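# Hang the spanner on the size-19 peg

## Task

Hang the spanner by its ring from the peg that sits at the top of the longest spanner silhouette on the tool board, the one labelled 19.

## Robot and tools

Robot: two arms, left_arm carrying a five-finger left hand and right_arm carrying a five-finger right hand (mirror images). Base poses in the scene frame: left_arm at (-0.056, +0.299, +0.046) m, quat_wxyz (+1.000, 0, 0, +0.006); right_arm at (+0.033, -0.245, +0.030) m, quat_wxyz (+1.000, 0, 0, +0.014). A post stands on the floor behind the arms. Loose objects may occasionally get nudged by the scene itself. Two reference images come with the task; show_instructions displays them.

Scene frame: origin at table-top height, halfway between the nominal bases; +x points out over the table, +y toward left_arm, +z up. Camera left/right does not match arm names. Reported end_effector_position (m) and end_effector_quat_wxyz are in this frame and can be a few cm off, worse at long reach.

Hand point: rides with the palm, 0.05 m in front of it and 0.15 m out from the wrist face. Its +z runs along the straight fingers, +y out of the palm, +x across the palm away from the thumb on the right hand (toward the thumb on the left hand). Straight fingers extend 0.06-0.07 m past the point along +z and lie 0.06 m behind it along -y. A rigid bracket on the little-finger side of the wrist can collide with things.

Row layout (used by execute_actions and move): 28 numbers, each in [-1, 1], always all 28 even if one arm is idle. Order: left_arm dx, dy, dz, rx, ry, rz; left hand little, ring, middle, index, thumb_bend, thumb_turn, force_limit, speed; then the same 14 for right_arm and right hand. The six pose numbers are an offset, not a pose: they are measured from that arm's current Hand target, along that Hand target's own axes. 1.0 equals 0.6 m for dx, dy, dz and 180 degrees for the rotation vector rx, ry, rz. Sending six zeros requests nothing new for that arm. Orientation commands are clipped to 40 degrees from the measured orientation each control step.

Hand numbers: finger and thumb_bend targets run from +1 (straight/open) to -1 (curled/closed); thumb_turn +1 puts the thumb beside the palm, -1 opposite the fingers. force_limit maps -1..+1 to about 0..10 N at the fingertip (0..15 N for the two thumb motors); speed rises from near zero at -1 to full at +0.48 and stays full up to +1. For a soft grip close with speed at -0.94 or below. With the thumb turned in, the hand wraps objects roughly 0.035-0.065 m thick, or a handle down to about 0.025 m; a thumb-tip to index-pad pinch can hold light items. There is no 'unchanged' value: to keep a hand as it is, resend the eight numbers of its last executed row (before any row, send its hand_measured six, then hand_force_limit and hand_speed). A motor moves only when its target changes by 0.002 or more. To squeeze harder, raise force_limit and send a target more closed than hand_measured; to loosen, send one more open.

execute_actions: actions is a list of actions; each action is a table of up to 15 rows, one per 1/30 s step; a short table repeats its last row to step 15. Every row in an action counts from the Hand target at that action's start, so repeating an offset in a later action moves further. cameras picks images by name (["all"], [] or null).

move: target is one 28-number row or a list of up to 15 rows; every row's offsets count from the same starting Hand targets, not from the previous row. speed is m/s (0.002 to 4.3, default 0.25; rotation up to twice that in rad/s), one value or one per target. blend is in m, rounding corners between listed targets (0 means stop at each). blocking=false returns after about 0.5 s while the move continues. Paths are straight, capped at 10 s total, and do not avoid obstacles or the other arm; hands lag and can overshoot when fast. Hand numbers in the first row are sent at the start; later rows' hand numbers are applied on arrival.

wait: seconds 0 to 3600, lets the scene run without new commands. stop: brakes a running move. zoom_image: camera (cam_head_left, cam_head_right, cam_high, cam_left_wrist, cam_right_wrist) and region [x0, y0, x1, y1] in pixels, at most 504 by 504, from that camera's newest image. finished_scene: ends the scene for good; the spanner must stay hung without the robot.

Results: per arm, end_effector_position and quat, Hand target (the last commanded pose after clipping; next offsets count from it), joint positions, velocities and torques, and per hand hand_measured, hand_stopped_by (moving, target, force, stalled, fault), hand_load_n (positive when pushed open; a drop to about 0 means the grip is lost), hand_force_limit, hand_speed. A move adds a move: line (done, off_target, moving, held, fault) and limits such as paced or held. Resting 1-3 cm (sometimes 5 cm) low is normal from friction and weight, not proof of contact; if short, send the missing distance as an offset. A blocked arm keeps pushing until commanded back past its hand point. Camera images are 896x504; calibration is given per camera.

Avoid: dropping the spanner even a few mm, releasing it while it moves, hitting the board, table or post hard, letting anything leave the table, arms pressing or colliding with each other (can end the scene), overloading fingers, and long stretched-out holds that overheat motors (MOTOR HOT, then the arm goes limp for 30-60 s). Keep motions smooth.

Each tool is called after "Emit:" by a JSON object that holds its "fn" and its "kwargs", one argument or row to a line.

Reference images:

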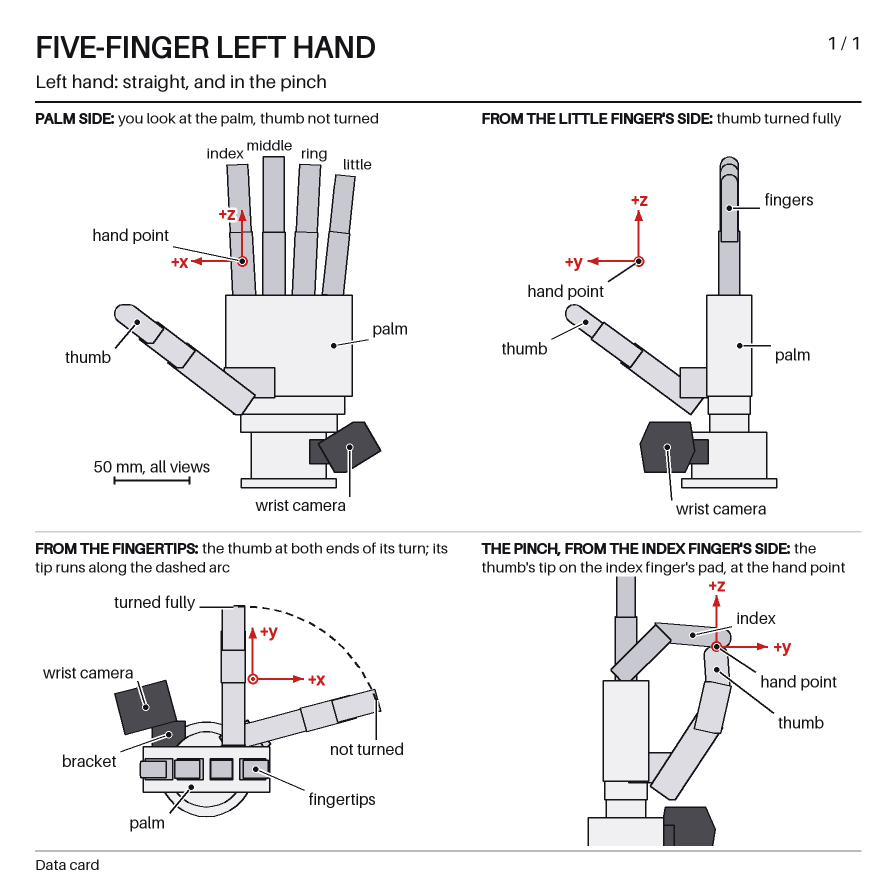

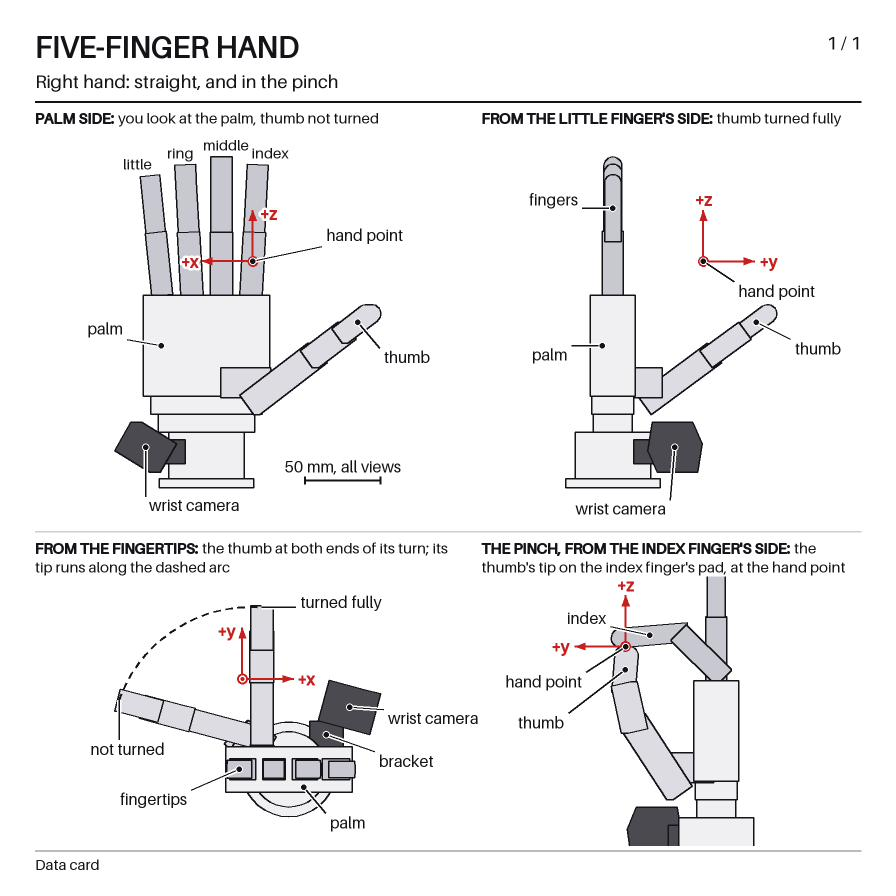

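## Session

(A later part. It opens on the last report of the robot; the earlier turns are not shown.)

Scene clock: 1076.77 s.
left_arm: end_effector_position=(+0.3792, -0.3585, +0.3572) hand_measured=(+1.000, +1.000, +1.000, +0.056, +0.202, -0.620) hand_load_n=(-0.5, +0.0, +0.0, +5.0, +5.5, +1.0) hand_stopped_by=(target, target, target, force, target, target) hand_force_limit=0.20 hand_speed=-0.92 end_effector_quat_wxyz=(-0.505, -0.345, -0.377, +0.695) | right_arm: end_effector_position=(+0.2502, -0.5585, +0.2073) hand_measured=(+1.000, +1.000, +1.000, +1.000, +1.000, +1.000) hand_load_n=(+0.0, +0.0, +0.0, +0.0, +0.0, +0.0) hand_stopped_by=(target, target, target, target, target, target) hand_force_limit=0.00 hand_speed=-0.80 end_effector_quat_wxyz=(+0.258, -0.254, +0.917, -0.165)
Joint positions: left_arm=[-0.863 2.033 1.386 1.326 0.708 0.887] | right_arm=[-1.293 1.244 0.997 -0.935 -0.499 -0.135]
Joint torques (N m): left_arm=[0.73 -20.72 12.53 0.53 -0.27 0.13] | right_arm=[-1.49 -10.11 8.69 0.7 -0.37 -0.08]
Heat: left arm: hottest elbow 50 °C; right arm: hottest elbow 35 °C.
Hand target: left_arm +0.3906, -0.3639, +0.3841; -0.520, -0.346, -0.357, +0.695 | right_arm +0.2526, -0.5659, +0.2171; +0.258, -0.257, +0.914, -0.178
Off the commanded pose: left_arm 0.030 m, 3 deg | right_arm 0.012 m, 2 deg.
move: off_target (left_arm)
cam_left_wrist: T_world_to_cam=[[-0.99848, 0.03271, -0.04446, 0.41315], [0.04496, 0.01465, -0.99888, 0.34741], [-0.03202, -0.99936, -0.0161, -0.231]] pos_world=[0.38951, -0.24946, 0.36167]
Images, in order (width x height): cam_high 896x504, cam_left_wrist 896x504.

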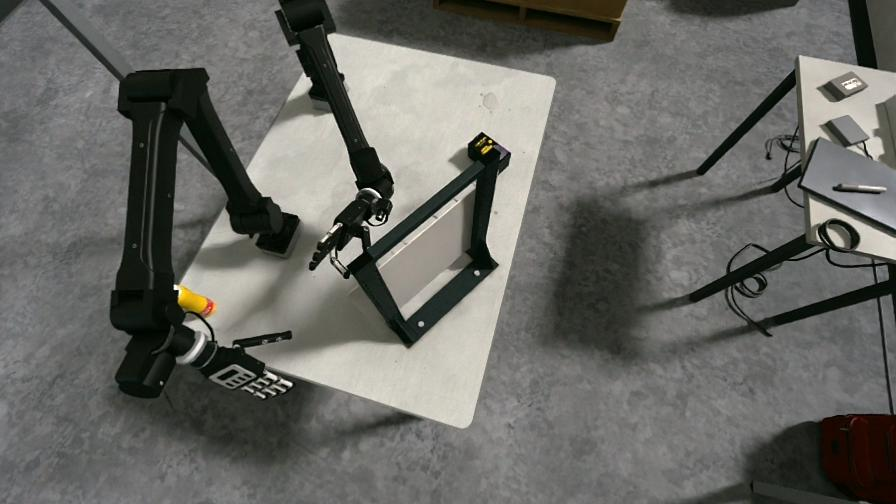

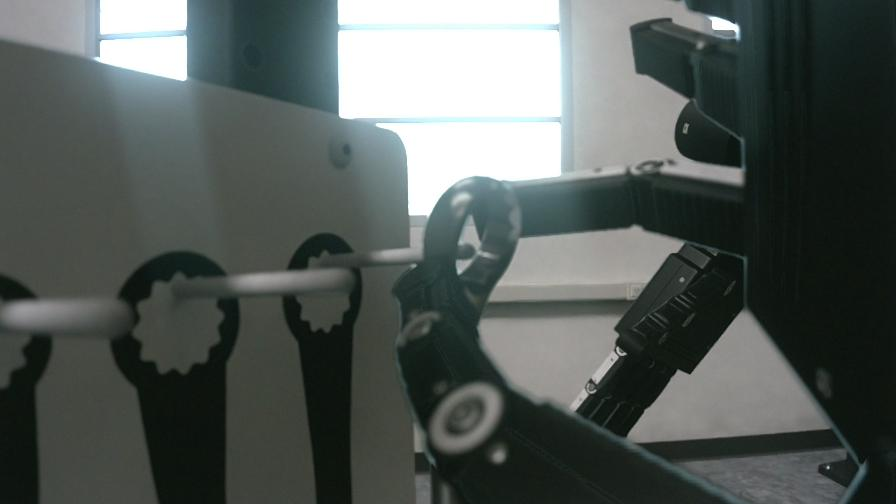

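Emit:
{"fn": "move", "kwargs": {
  "target": [0.0043,0.0102,0.0,0,0,0,1,1,1,0.0,0.2,-0.62,0.2,-0.92,0,0,0,0,0,0,1,1,1,1,1,1,0,-0.8],
  "speed": 0.03,
  "cameras": ["cam_left_wrist","cam_high"]
}}

Emit:
{"fn": "zoom_image", "kwargs": {
  "camera": "cam_left_wrist",
  "region": [380, 160, 560, 310]
}}

Scene clock: 1088.30 s.
left_arm: end_effector_position=(+0.3845, -0.3613, +0.3546) hand_measured=(+1.000, +1.000, +1.000, +0.056, +0.202, -0.620) hand_load_n=(+0.0, +0.0, +0.0, +5.0, +5.0, +1.0) hand_stopped_by=(target, target, target, force, target, target) hand_force_limit=0.20 hand_speed=-0.92 end_effector_quat_wxyz=(-0.506, -0.346, -0.376, +0.695) | right_arm: end_effector_position=(+0.2502, -0.5585, +0.2073) hand_measured=(+1.000, +1.000, +1.000, +1.000, +1.000, +1.000) hand_load_n=(+0.0, +0.0, +0.0, +0.0, +0.0, +0.0) hand_stopped_by=(target, target, target, target, target, target) hand_force_limit=0.00 hand_speed=-0.80 end_effector_quat_wxyz=(+0.258, -0.254, +0.917, -0.165)
Joint positions: left_arm=[-0.859 2.05 1.406 1.326 0.711 0.886] | right_arm=[-1.293 1.244 0.997 -0.935 -0.499 -0.135]
Joint torques (N m): left_arm=[0.56 -21.36 12.53 0.53 -0.28 0.13] | right_arm=[-1.61 -9.99 8.69 0.73 -0.38 -0.08]
Heat: left arm: hottest elbow 49 °C; right arm: hottest elbow 35 °C.
Hand target: left_arm +0.3958, -0.3664, +0.3809; -0.520, -0.346, -0.357, +0.695 | right_arm +0.2526, -0.5659, +0.2171; +0.258, -0.257, +0.914, -0.178
Off the commanded pose: left_arm 0.029 m, 3 deg | right_arm 0.012 m, 2 deg.
move: off_target (left_arm)
cam_left_wrist: T_world_to_cam=[[-0.99838, 0.03221, -0.047, 0.41917], [0.04746, 0.01379, -0.99878, 0.34338], [-0.03152, -0.99939, -0.01529, -0.23416]] pos_world=[0.39481, -0.25226, 0.35907]
Images, in order (width x height): cam_high 896x504, cam_left_wrist 896x504.

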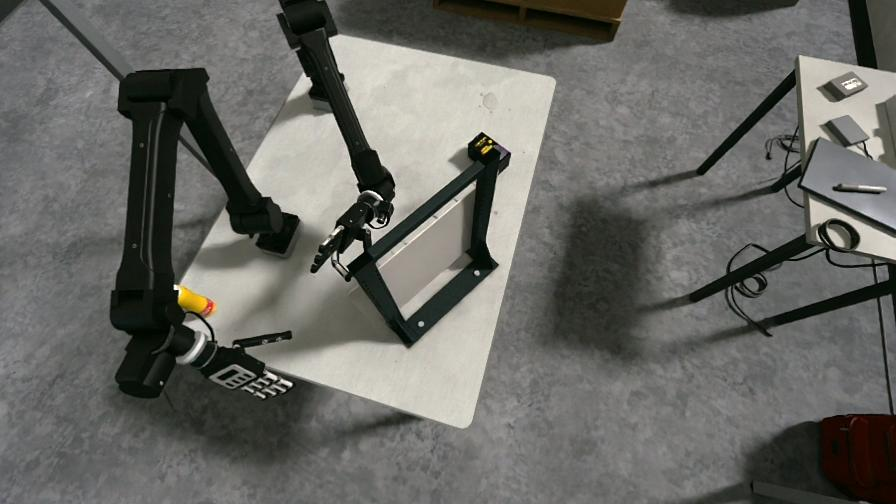

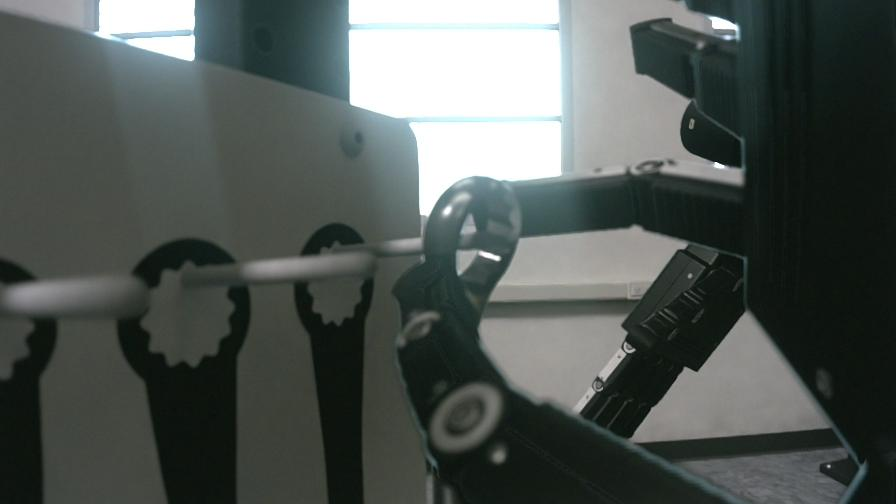

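Scaled by 2.800 from the camera's image (finer frame: 1280x720).

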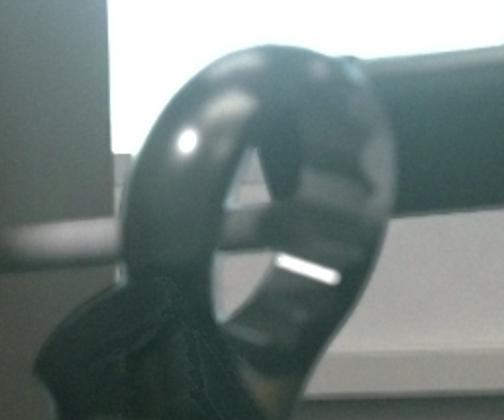

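Emit:
{"fn": "zoom_image", "kwargs": {
  "camera": "cam_left_wrist",
  "region": [440, 200, 530, 270]
}}

Scaled by 5.600 from the camera's image (finer frame: 1280x720).

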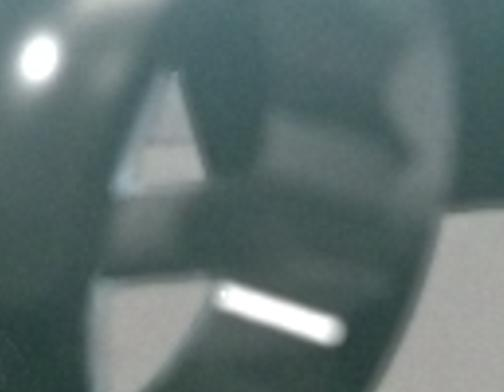

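Emit:
{"fn": "move", "kwargs": {
  "target": [0.0,0.0193,0.0052,0,0,0,1,1,1,0.0,0.2,-0.62,0.2,-0.92,0,0,0,0,0,0,1,1,1,1,1,1,0,-0.8],
  "speed": 0.03,
  "cameras": ["cam_left_wrist","cam_high"]
}}

Emit:
{"fn": "zoom_image", "kwargs": {
  "camera": "cam_left_wrist",
  "region": [400, 170, 540, 290]
}}

Emit:
{"fn": "zoom_image", "kwargs": {
  "camera": "cam_high",
  "region": [320, 200, 440, 280]
}}

Scene clock: 1100.97 s.
left_arm: end_effector_position=(+0.3956, -0.3664, +0.3544) hand_measured=(+1.000, +1.000, +1.000, +0.056, +0.202, -0.620) hand_load_n=(+0.0, +0.0, +0.0, +5.0, +5.5, +1.0) hand_stopped_by=(target, target, target, force, target, target) hand_force_limit=0.20 hand_speed=-0.92 end_effector_quat_wxyz=(-0.506, -0.346, -0.377, +0.695) | right_arm: end_effector_position=(+0.2502, -0.5585, +0.2073) hand_measured=(+1.000, +1.000, +1.000, +1.000, +1.000, +1.000) hand_load_n=(+0.0, +0.0, +0.0, -0.5, +0.0, +0.0) hand_stopped_by=(target, target, target, target, target, target) hand_force_limit=0.00 hand_speed=-0.80 end_effector_quat_wxyz=(+0.258, -0.254, +0.917, -0.165)
Joint positions: left_arm=[-0.852 2.074 1.447 1.312 0.716 0.88] | right_arm=[-1.293 1.244 0.997 -0.935 -0.499 -0.135]
Joint torques (N m): left_arm=[0.62 -21.54 12.71 0.53 -0.29 0.11] | right_arm=[-1.73 -9.93 8.75 0.75 -0.38 -0.09]
Heat: left arm: hottest elbow 48 °C; right arm: hottest elbow 35 °C.
Hand target: left_arm +0.4068, -0.3714, +0.3810; -0.520, -0.346, -0.357, +0.695 | right_arm +0.2526, -0.5659, +0.2171; +0.258, -0.257, +0.914, -0.178
Off the commanded pose: left_arm 0.029 m, 3 deg | right_arm 0.012 m, 2 deg.
move: off_target (left_arm)
cam_left_wrist: T_world_to_cam=[[-0.99842, 0.03161, -0.0464, 0.42995], [0.04686, 0.01404, -0.9988, 0.34304], [-0.03092, -0.9994, -0.0155, -0.23909]] pos_world=[0.40581, -0.25736, 0.35887]
Images, in order (width x height): cam_high 896x504, cam_left_wrist 896x504.

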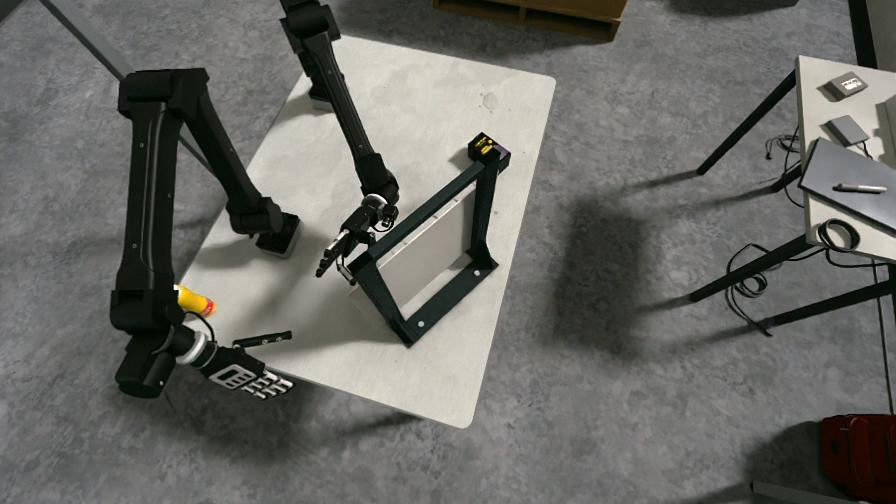

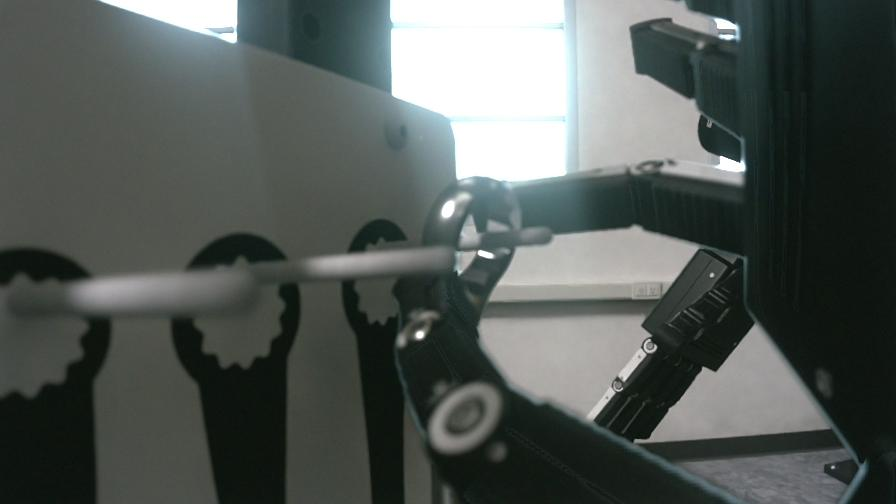

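Scaled by 3.600 from the camera's image (finer frame: 1280x720).

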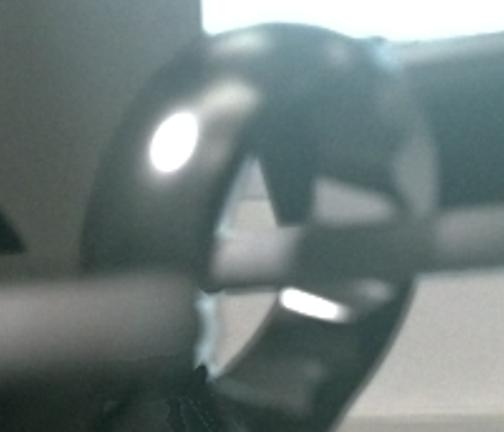

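Scaled by 4.200 from the camera's image (finer frame: 1280x720).

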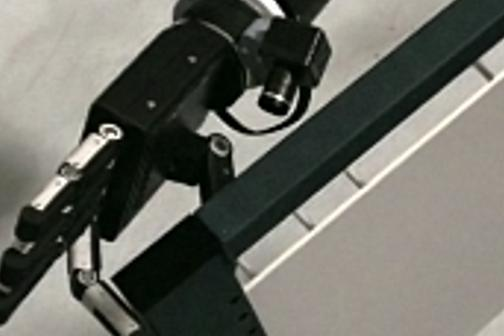

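Emit:
{"fn": "move", "kwargs": {
  "target": [0.0043,0.0070,-0.0007,0,0,0,1,1,1,0.0,0.2,-0.62,0.2,-0.92,0,0,0,0,0,0,1,1,1,1,1,1,0,-0.8],
  "speed": 0.03,
  "cameras": ["cam_left_wrist"]
}}

Emit:
{"fn": "zoom_image", "kwargs": {
  "camera": "cam_left_wrist",
  "region": [400, 170, 580, 320]
}}

Scene clock: 1138.03 s.
left_arm: end_effector_position=(+0.3987, -0.3687, +0.3510) hand_measured=(+1.000, +1.000, +1.000, +0.056, +0.202, -0.620) hand_load_n=(+0.0, +0.0, +0.0, +5.0, +5.5, +0.5) hand_stopped_by=(target, target, target, force, target, target) hand_force_limit=0.20 hand_speed=-0.92 end_effector_quat_wxyz=(-0.505, -0.346, -0.377, +0.695) | right_arm: end_effector_position=(+0.2502, -0.5585, +0.2073) hand_measured=(+1.000, +1.000, +1.000, +1.000, +1.000, +1.000) hand_load_n=(+0.0, +0.0, +0.0, -0.5, -0.5, +0.0) hand_stopped_by=(target, target, target, target, target, target) hand_force_limit=0.00 hand_speed=-0.80 end_effector_quat_wxyz=(+0.258, -0.254, +0.917, -0.165)
Joint positions: left_arm=[-0.85 2.087 1.46 1.312 0.718 0.877] | right_arm=[-1.293 1.244 0.997 -0.935 -0.499 -0.135]
Joint torques (N m): left_arm=[0.62 -21.77 12.53 0.55 -0.26 0.1] | right_arm=[-1.55 -9.82 8.7 0.69 -0.37 -0.09]
Heat: left arm: hottest elbow 49 °C; right arm: hottest elbow 35 °C.
Hand target: left_arm +0.4104, -0.3732, +0.3778; -0.520, -0.346, -0.357, +0.695 | right_arm +0.2526, -0.5659, +0.2171; +0.258, -0.257, +0.914, -0.178
Off the commanded pose: left_arm 0.030 m, 3 deg | right_arm 0.012 m, 2 deg.
move: off_target (left_arm)
cam_left_wrist: T_world_to_cam=[[-0.99843, 0.03274, -0.04535, 0.43309], [0.04586, 0.01502, -0.99884, 0.3403], [-0.03202, -0.99935, -0.0165, -0.24052]] pos_world=[0.40911, -0.25966, 0.35557]

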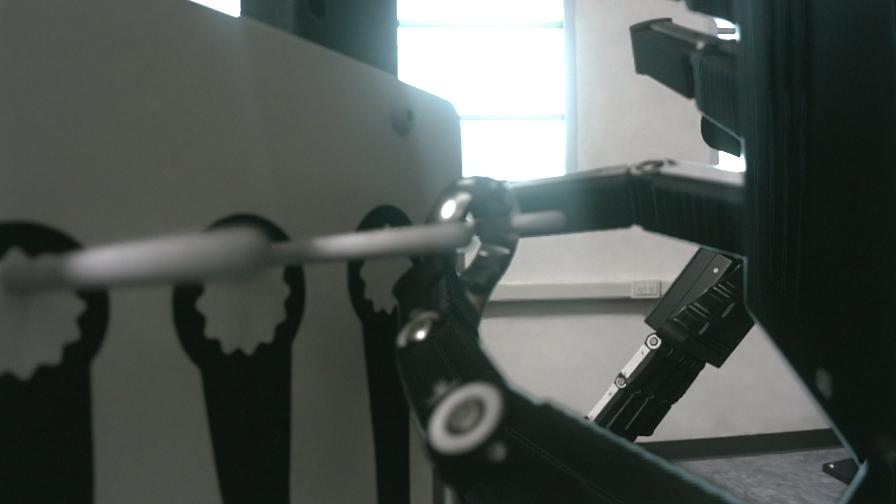

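Scaled by 2.800 from the camera's image (finer frame: 1280x720).

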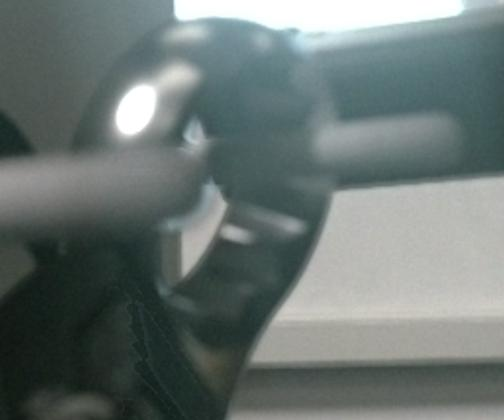

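Emit:
{"fn": "move", "kwargs": {
  "target": [0.0043,0.0007,-0.0025,0,0,0,1,1,1,0.0,0.2,-0.62,0.2,-0.92,0,0,0,0,0,0,1,1,1,1,1,1,0,-0.8],
  "speed": 0.02,
  "cameras": ["cam_left_wrist"]
}}

Emit:
{"fn": "zoom_image", "kwargs": {
  "camera": "cam_left_wrist",
  "region": [400, 170, 580, 320]
}}

Scene clock: 1141.30 s.
left_arm: end_effector_position=(+0.3991, -0.3691, +0.3483) hand_measured=(+1.000, +1.000, +1.000, +0.056, +0.202, -0.620) hand_load_n=(+0.0, -0.5, +0.0, +4.5, +5.5, +1.0) hand_stopped_by=(target, target, target, force, target, target) hand_force_limit=0.20 hand_speed=-0.92 end_effector_quat_wxyz=(-0.504, -0.346, -0.379, +0.695) | right_arm: end_effector_position=(+0.2502, -0.5585, +0.2073) hand_measured=(+1.000, +1.000, +1.000, +1.000, +1.000, +1.000) hand_load_n=(+0.0, +0.0, +0.0, +0.0, -0.5, -0.5) hand_stopped_by=(target, target, target, target, target, target) hand_force_limit=0.00 hand_speed=-0.80 end_effector_quat_wxyz=(+0.258, -0.254, +0.917, -0.165)
Joint positions: left_arm=[-0.85 2.09 1.46 1.312 0.718 0.877] | right_arm=[-1.293 1.244 0.997 -0.935 -0.499 -0.135]
Joint torques (N m): left_arm=[0.56 -21.71 12.46 0.81 -0.28 0.11] | right_arm=[-1.55 -10.05 8.75 0.7 -0.38 -0.1]
Heat: left arm: hottest elbow 50 °C; right arm: hottest elbow 35 °C.
Hand target: left_arm +0.4104, -0.3732, +0.3749; -0.520, -0.346, -0.357, +0.695 | right_arm +0.2526, -0.5659, +0.2171; +0.258, -0.257, +0.914, -0.178
Off the commanded pose: left_arm 0.029 m, 3 deg | right_arm 0.012 m, 2 deg.
move: off_target (left_arm)
cam_left_wrist: T_world_to_cam=[[-0.99855, 0.033, -0.04256, 0.43253], [0.04316, 0.01761, -0.99891, 0.33969], [-0.03222, -0.9993, -0.019, -0.24007]] pos_world=[0.40951, -0.26016, 0.35317]

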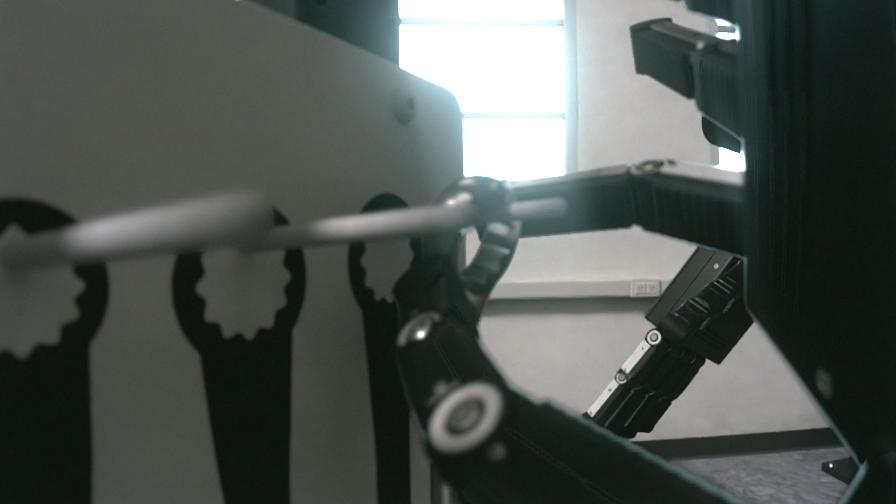

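Scaled by 2.800 from the camera's image (finer frame: 1280x720).

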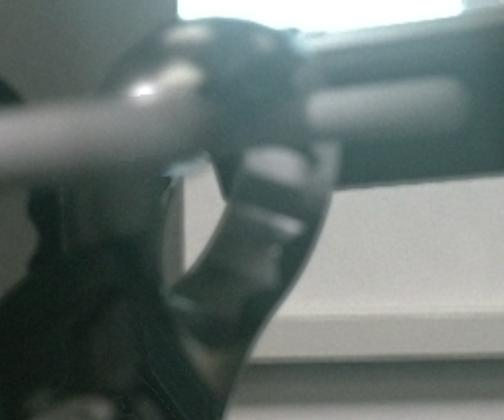

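Emit:
{"fn": "move", "kwargs": {
  "target": [0.0035,0.0006,-0.0021,0,0,0,1,1,1,0.0,0.2,-0.62,0.2,-0.92,0,0,0,0,0,0,1,1,1,1,1,1,0,-0.8],
  "speed": 0.02,
  "cameras": ["cam_left_wrist"]
}}

Emit:
{"fn": "zoom_image", "kwargs": {
  "camera": "cam_left_wrist",
  "region": [400, 170, 580, 320]
}}

Scene clock: 1145.13 s.
left_arm: end_effector_position=(+0.3994, -0.3695, +0.3460) hand_measured=(+1.000, +1.000, +1.000, +0.056, +0.202, -0.620) hand_load_n=(+0.0, +0.0, +0.0, +5.0, +5.0, +1.0) hand_stopped_by=(target, target, target, force, target, target) hand_force_limit=0.20 hand_speed=-0.92 end_effector_quat_wxyz=(-0.504, -0.345, -0.380, +0.695) | right_arm: end_effector_position=(+0.2502, -0.5585, +0.2073) hand_measured=(+1.000, +1.000, +1.000, +1.000, +1.000, +1.000) hand_load_n=(+0.0, +0.0, +0.0, +0.0, +0.0, +0.0) hand_stopped_by=(target, target, target, target, target, target) hand_force_limit=0.00 hand_speed=-0.80 end_effector_quat_wxyz=(+0.258, -0.254, +0.917, -0.165)
Joint positions: left_arm=[-0.85 2.093 1.46 1.312 0.718 0.877] | right_arm=[-1.293 1.244 0.997 -0.935 -0.499 -0.135]
Joint torques (N m): left_arm=[0.62 -21.71 12.36 1.02 -0.28 0.11] | right_arm=[-1.44 -10.17 8.76 0.7 -0.37 -0.07]
Heat: left arm: hottest elbow 50 °C; right arm: hottest elbow 35 °C.
Hand target: left_arm +0.4104, -0.3732, +0.3725; -0.520, -0.346, -0.357, +0.695 | right_arm +0.2526, -0.5659, +0.2171; +0.258, -0.257, +0.914, -0.178
Off the commanded pose: left_arm 0.029 m, 3 deg | right_arm 0.012 m, 2 deg.
move: off_target (left_arm)
cam_left_wrist: T_world_to_cam=[[-0.99863, 0.03316, -0.04048, 0.43209], [0.04115, 0.01987, -0.99896, 0.33891], [-0.03232, -0.99925, -0.02121, -0.23968]] pos_world=[0.40981, -0.26056, 0.35096]

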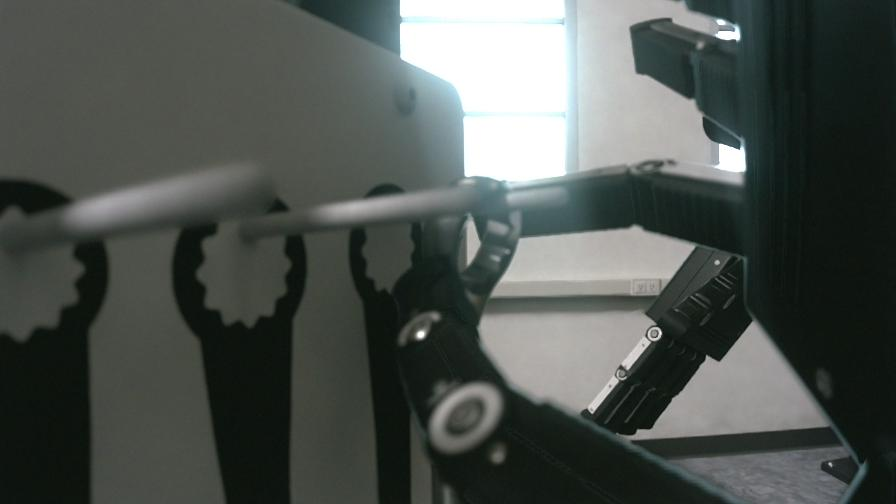

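Scaled by 2.800 from the camera's image (finer frame: 1280x720).

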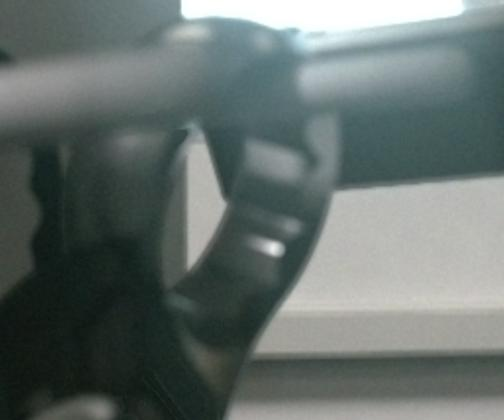

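Emit:
{"fn": "zoom_image", "kwargs": {
  "camera": "cam_left_wrist",
  "region": [440, 165, 530, 245]
}}

Scaled by 5.600 from the camera's image (finer frame: 1280x720).

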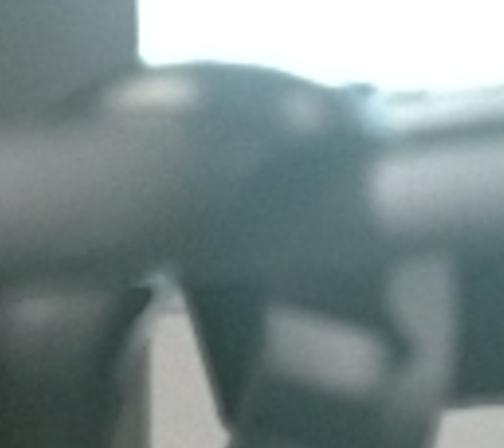

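Emit:
{"fn": "move", "kwargs": {
  "target": [0,0,0,0,0,0,1,1,1,0.12,0.2,-0.62,0.2,-0.9,0,0,0,0,0,0,1,1,1,1,1,1,0,-0.8],
  "cameras": ["cam_left_wrist"]
}}

Emit:
{"fn": "zoom_image", "kwargs": {
  "camera": "cam_left_wrist",
  "region": [400, 150, 600, 320]
}}

Scene clock: 1163.37 s.
left_arm: end_effector_position=(+0.3999, -0.3696, +0.3472) hand_measured=(+1.000, +1.000, +1.000, +0.120, +0.200, -0.620) hand_load_n=(+0.0, +0.0, +0.0, +0.5, +1.0, +0.5) hand_stopped_by=(target, target, target, target, target, target) hand_force_limit=0.20 hand_speed=-0.90 end_effector_quat_wxyz=(-0.504, -0.345, -0.379, +0.695) | right_arm: end_effector_position=(+0.2502, -0.5585, +0.2073) hand_measured=(+1.000, +1.000, +1.000, +1.000, +1.000, +1.000) hand_load_n=(-0.5, +0.0, +0.0, +0.0, +0.0, +0.0) hand_stopped_by=(target, target, target, target, target, target) hand_force_limit=0.00 hand_speed=-0.80 end_effector_quat_wxyz=(+0.258, -0.254, +0.917, -0.165)
Joint positions: left_arm=[-0.85 2.093 1.463 1.312 0.718 0.877] | right_arm=[-1.293 1.244 0.997 -0.935 -0.499 -0.135]
Joint torques (N m): left_arm=[0.62 -21.66 12.29 1.01 -0.29 0.11] | right_arm=[-1.67 -10.05 8.76 0.7 -0.37 -0.09]
Heat: left arm: hottest elbow 52 °C; right arm: hottest elbow 35 °C.
Hand target: left_arm +0.4105, -0.3731, +0.3725; -0.520, -0.346, -0.357, +0.695 | right_arm +0.2526, -0.5659, +0.2171; +0.258, -0.257, +0.914, -0.178
Off the commanded pose: left_arm 0.028 m, 3 deg | right_arm 0.012 m, 2 deg.
move: done
cam_left_wrist: T_world_to_cam=[[-0.99858, 0.03262, -0.04205, 0.43293], [0.04266, 0.01824, -0.99892, 0.33894], [-0.03182, -0.9993, -0.01961, -0.24042]] pos_world=[0.41021, -0.26056, 0.35207]

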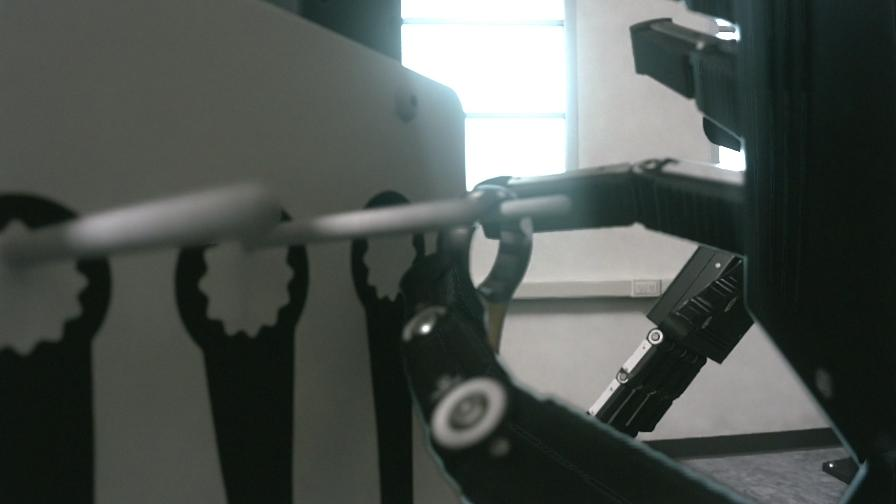

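Scaled by 2.520 from the camera's image (finer frame: 1280x720).

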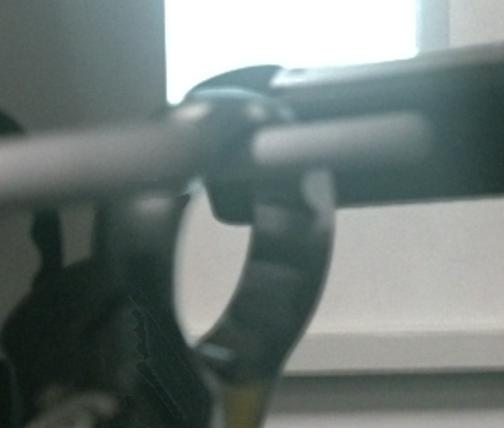

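Emit:
{"fn": "move", "kwargs": {
  "target": [0,0,0,0,0,0,1,1,1,0.5,0.2,-0.62,0.2,-0.7,0,0,0,0,0,0,1,1,1,1,1,1,0,-0.8],
  "cameras": ["cam_left_wrist"]
}}

Emit:
{"fn": "zoom_image", "kwargs": {
  "camera": "cam_left_wrist",
  "region": [400, 150, 600, 350]
}}

Scene clock: 1166.83 s.
left_arm: end_effector_position=(+0.4012, -0.3697, +0.3508) hand_measured=(+1.000, +1.000, +1.000, +0.500, +0.200, -0.620) hand_load_n=(+0.0, -0.5, +0.0, +0.0, +0.0, +0.0) hand_stopped_by=(target, target, target, target, target, target) hand_force_limit=0.20 hand_speed=-0.70 end_effector_quat_wxyz=(-0.506, -0.345, -0.376, +0.695) | right_arm: end_effector_position=(+0.2502, -0.5585, +0.2073) hand_measured=(+1.000, +1.000, +1.000, +1.000, +1.000, +1.000) hand_load_n=(+0.0, +0.0, +0.0, +0.0, +0.0, -0.5) hand_stopped_by=(target, target, target, target, target, target) hand_force_limit=0.00 hand_speed=-0.80 end_effector_quat_wxyz=(+0.258, -0.254, +0.917, -0.165)
Joint positions: left_arm=[-0.849 2.093 1.47 1.312 0.718 0.877] | right_arm=[-1.293 1.244 0.997 -0.935 -0.499 -0.135]
Joint torques (N m): left_arm=[0.5 -21.71 11.97 0.96 -0.29 0.11] | right_arm=[-1.67 -10.11 8.75 0.73 -0.39 -0.09]
Heat: left arm: hottest elbow 51 °C; right arm: hottest elbow 35 °C.
Hand target: left_arm +0.4105, -0.3731, +0.3725; -0.520, -0.346, -0.357, +0.695 | right_arm +0.2526, -0.5659, +0.2171; +0.258, -0.257, +0.914, -0.178
Off the commanded pose: left_arm 0.024 m, 3 deg | right_arm 0.012 m, 2 deg.
move: done
cam_left_wrist: T_world_to_cam=[[-0.99841, 0.03128, -0.04683, 0.43554], [0.04726, 0.01314, -0.9988, 0.33873], [-0.03062, -0.99942, -0.0146, -0.24272]] pos_world=[0.41141, -0.26066, 0.35518]

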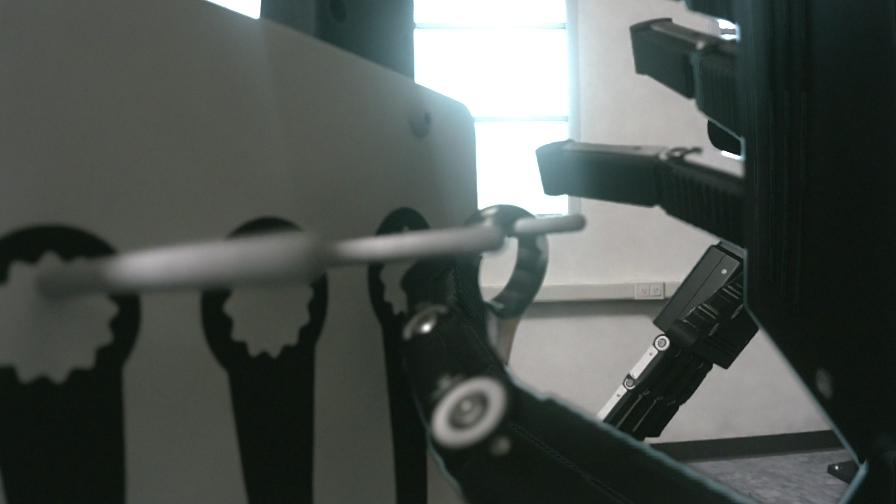

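Scaled by 2.520 from the camera's image (finer frame: 1280x720).

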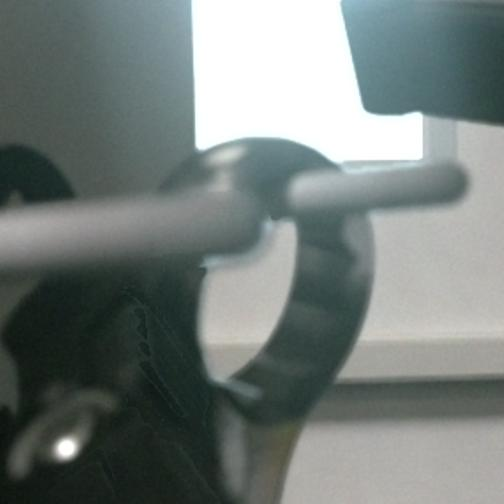

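Emit:
{"fn": "move", "kwargs": {
  "target": [0,0,0,0,0,0,1,1,1,1.0,0.2,-0.62,0.2,-0.5,0,0,0,0,0,0,1,1,1,1,1,1,0,-0.8],
  "cameras": ["cam_left_wrist","cam_high","cam_head_right"]
}}

Emit:
{"fn": "zoom_image", "kwargs": {
  "camera": "cam_left_wrist",
  "region": [360, 170, 620, 430]
}}

Scene clock: 1195.07 s.
left_arm: end_effector_position=(+0.4012, -0.3697, +0.3510) hand_measured=(+1.000, +1.000, +1.000, +1.000, +0.200, -0.620) hand_load_n=(+0.0, +0.0, +0.0, +0.0, +0.0, +0.0) hand_stopped_by=(target, target, target, target, target, target) hand_force_limit=0.20 hand_speed=-0.50 end_effector_quat_wxyz=(-0.507, -0.346, -0.376, +0.695) | right_arm: end_effector_position=(+0.2502, -0.5585, +0.2073) hand_measured=(+1.000, +1.000, +1.000, +1.000, +1.000, +1.000) hand_load_n=(+0.0, +0.0, +0.0, +0.0, +0.0, -0.5) hand_stopped_by=(target, target, target, target, target, target) hand_force_limit=0.00 hand_speed=-0.80 end_effector_quat_wxyz=(+0.258, -0.254, +0.917, -0.165)
Joint positions: left_arm=[-0.849 2.093 1.47 1.312 0.718 0.877] | right_arm=[-1.293 1.244 0.997 -0.935 -0.499 -0.135]
Joint torques (N m): left_arm=[0.56 -21.66 11.88 0.94 -0.29 0.11] | right_arm=[-1.55 -10.05 8.77 0.68 -0.37 -0.08]
Heat: left arm: hottest elbow 50 °C; right arm: hottest elbow 35 °C.
Hand target: left_arm +0.4104, -0.3732, +0.3724; -0.520, -0.346, -0.357, +0.695 | right_arm +0.2526, -0.5659, +0.2171; +0.258, -0.257, +0.914, -0.178
Off the commanded pose: left_arm 0.024 m, 3 deg | right_arm 0.012 m, 2 deg.
move: done
cam_left_wrist: T_world_to_cam=[[-0.9984, 0.03127, -0.04714, 0.43565], [0.04756, 0.01293, -0.99879, 0.33875], [-0.03062, -0.99943, -0.01439, -0.2428]] pos_world=[0.41141, -0.26066, 0.35538]
Images, in order (width x height): cam_head_right 896x504, cam_high 896x504, cam_left_wrist 896x504.

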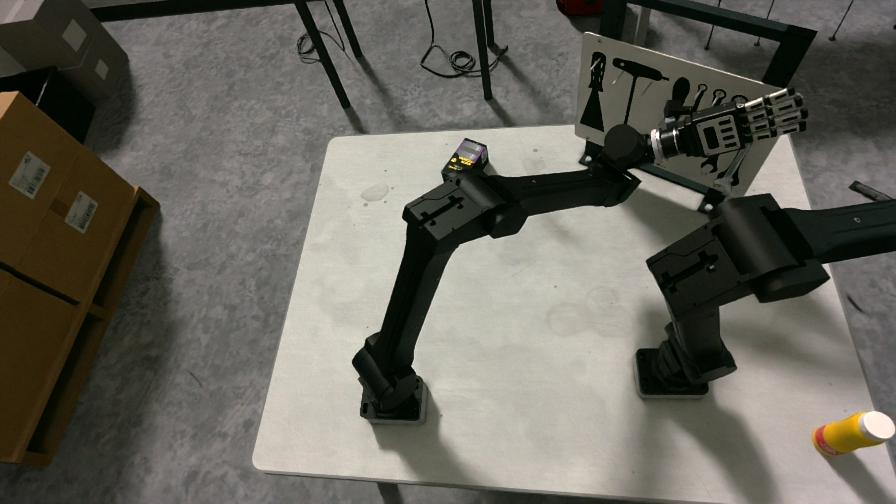

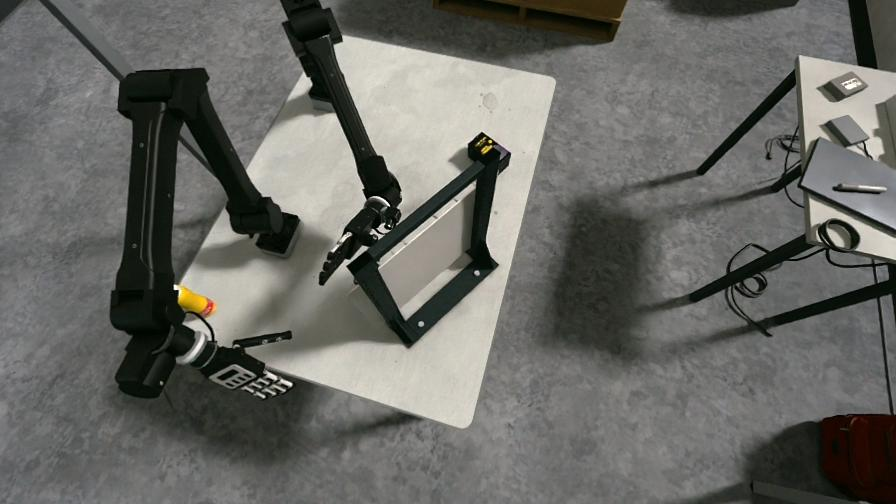

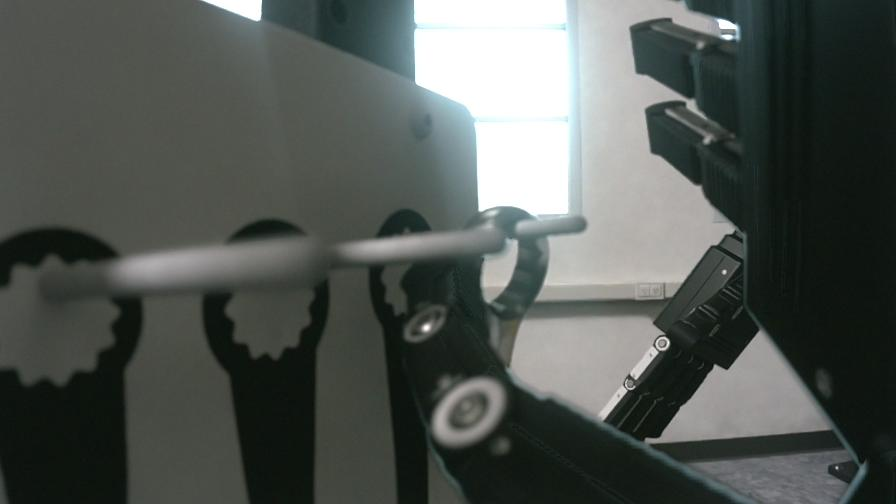

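Scaled by 1.938 from the camera's image (finer frame: 1280x720).

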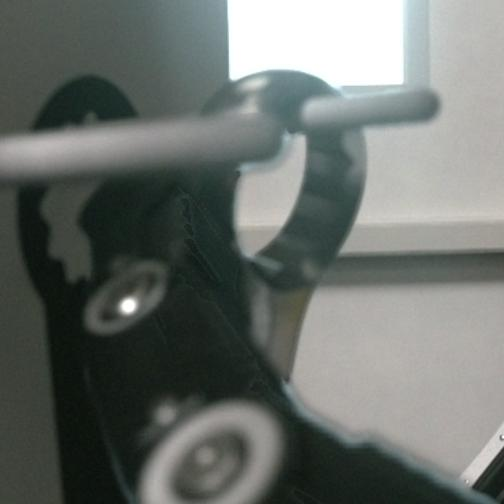

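Emit:
{"fn": "move", "kwargs": {
  "target": [0.0355,0.0057,-0.0211,0,0,0,1,1,1,1.0,0.2,-0.62,0.2,-0.5,0,0,0,0,0,0,1,1,1,1,1,1,0,-0.8],
  "speed": 0.04,
  "cameras": ["cam_left_wrist","cam_high"]
}}

Emit:
{"fn": "zoom_image", "kwargs": {
  "camera": "cam_left_wrist",
  "region": [360, 120, 620, 380]
}}

Scene clock: 1206.77 s.
left_arm: end_effector_position=(+0.4024, -0.3709, +0.3344) hand_measured=(+1.000, +1.000, +1.000, +1.000, +0.200, -0.620) hand_load_n=(+0.0, +0.0, +0.0, +0.0, +0.0, +0.5) hand_stopped_by=(target, target, target, target, target, target) hand_force_limit=0.20 hand_speed=-0.50 end_effector_quat_wxyz=(-0.507, -0.346, -0.375, +0.695) | right_arm: end_effector_position=(+0.2502, -0.5585, +0.2073) hand_measured=(+1.000, +1.000, +1.000, +1.000, +1.000, +1.000) hand_load_n=(+0.0, +0.0, +0.0, +0.0, -0.5, +0.0) hand_stopped_by=(target, target, target, target, target, target) hand_force_limit=0.00 hand_speed=-0.80 end_effector_quat_wxyz=(+0.258, -0.254, +0.917, -0.165)
Joint positions: left_arm=[-0.849 2.124 1.47 1.345 0.718 0.877] | right_arm=[-1.293 1.244 0.997 -0.935 -0.499 -0.135]
Joint torques (N m): left_arm=[0.44 -20.78 11 1.5 -0.3 0.11] | right_arm=[-1.73 -9.76 8.73 0.69 -0.38 -0.09]
Heat: left arm: hottest elbow 49 °C; right arm: hottest elbow 35 °C.
Hand target: left_arm +0.4104, -0.3732, +0.3474; -0.520, -0.346, -0.357, +0.695 | right_arm +0.2526, -0.5659, +0.2171; +0.258, -0.257, +0.914, -0.178
Off the commanded pose: left_arm 0.016 m, 3 deg | right_arm 0.012 m, 2 deg.
move: off_target (left_arm)
cam_left_wrist: T_world_to_cam=[[-0.99832, 0.03119, -0.0489, 0.43653], [0.04926, 0.01087, -0.99873, 0.32058], [-0.03062, -0.99945, -0.01239, -0.24489]] pos_world=[0.41251, -0.26186, 0.33848]
Images, in order (width x height): cam_high 896x504, cam_left_wrist 896x504.

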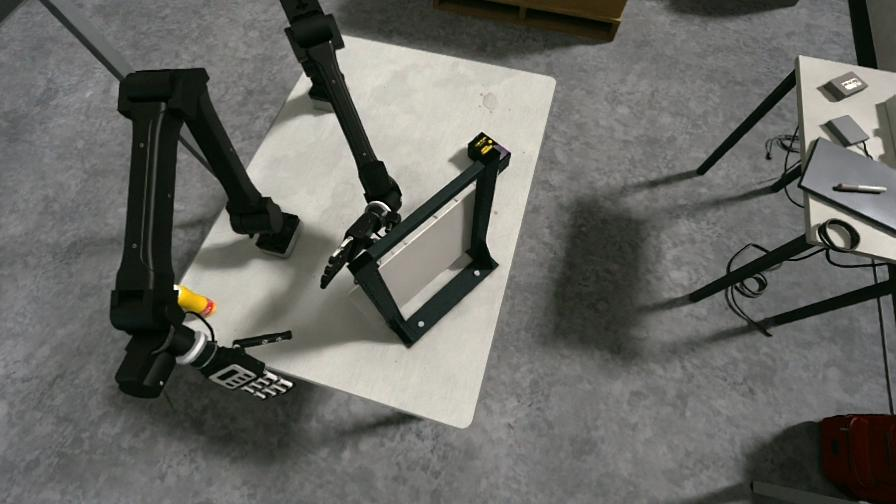

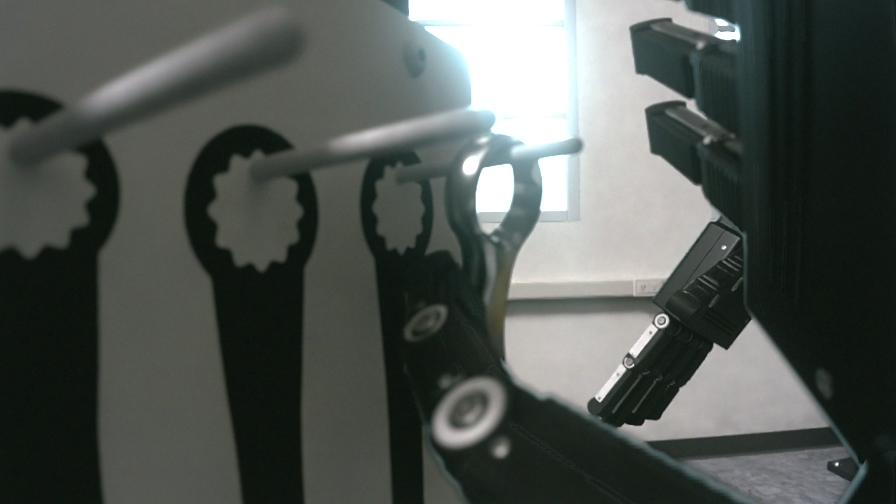

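Scaled by 1.938 from the camera's image (finer frame: 1280x720).

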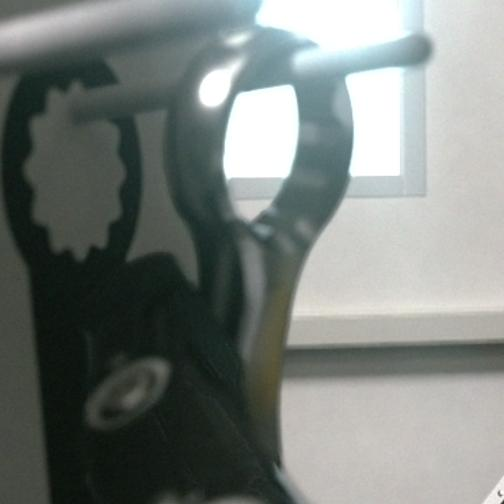

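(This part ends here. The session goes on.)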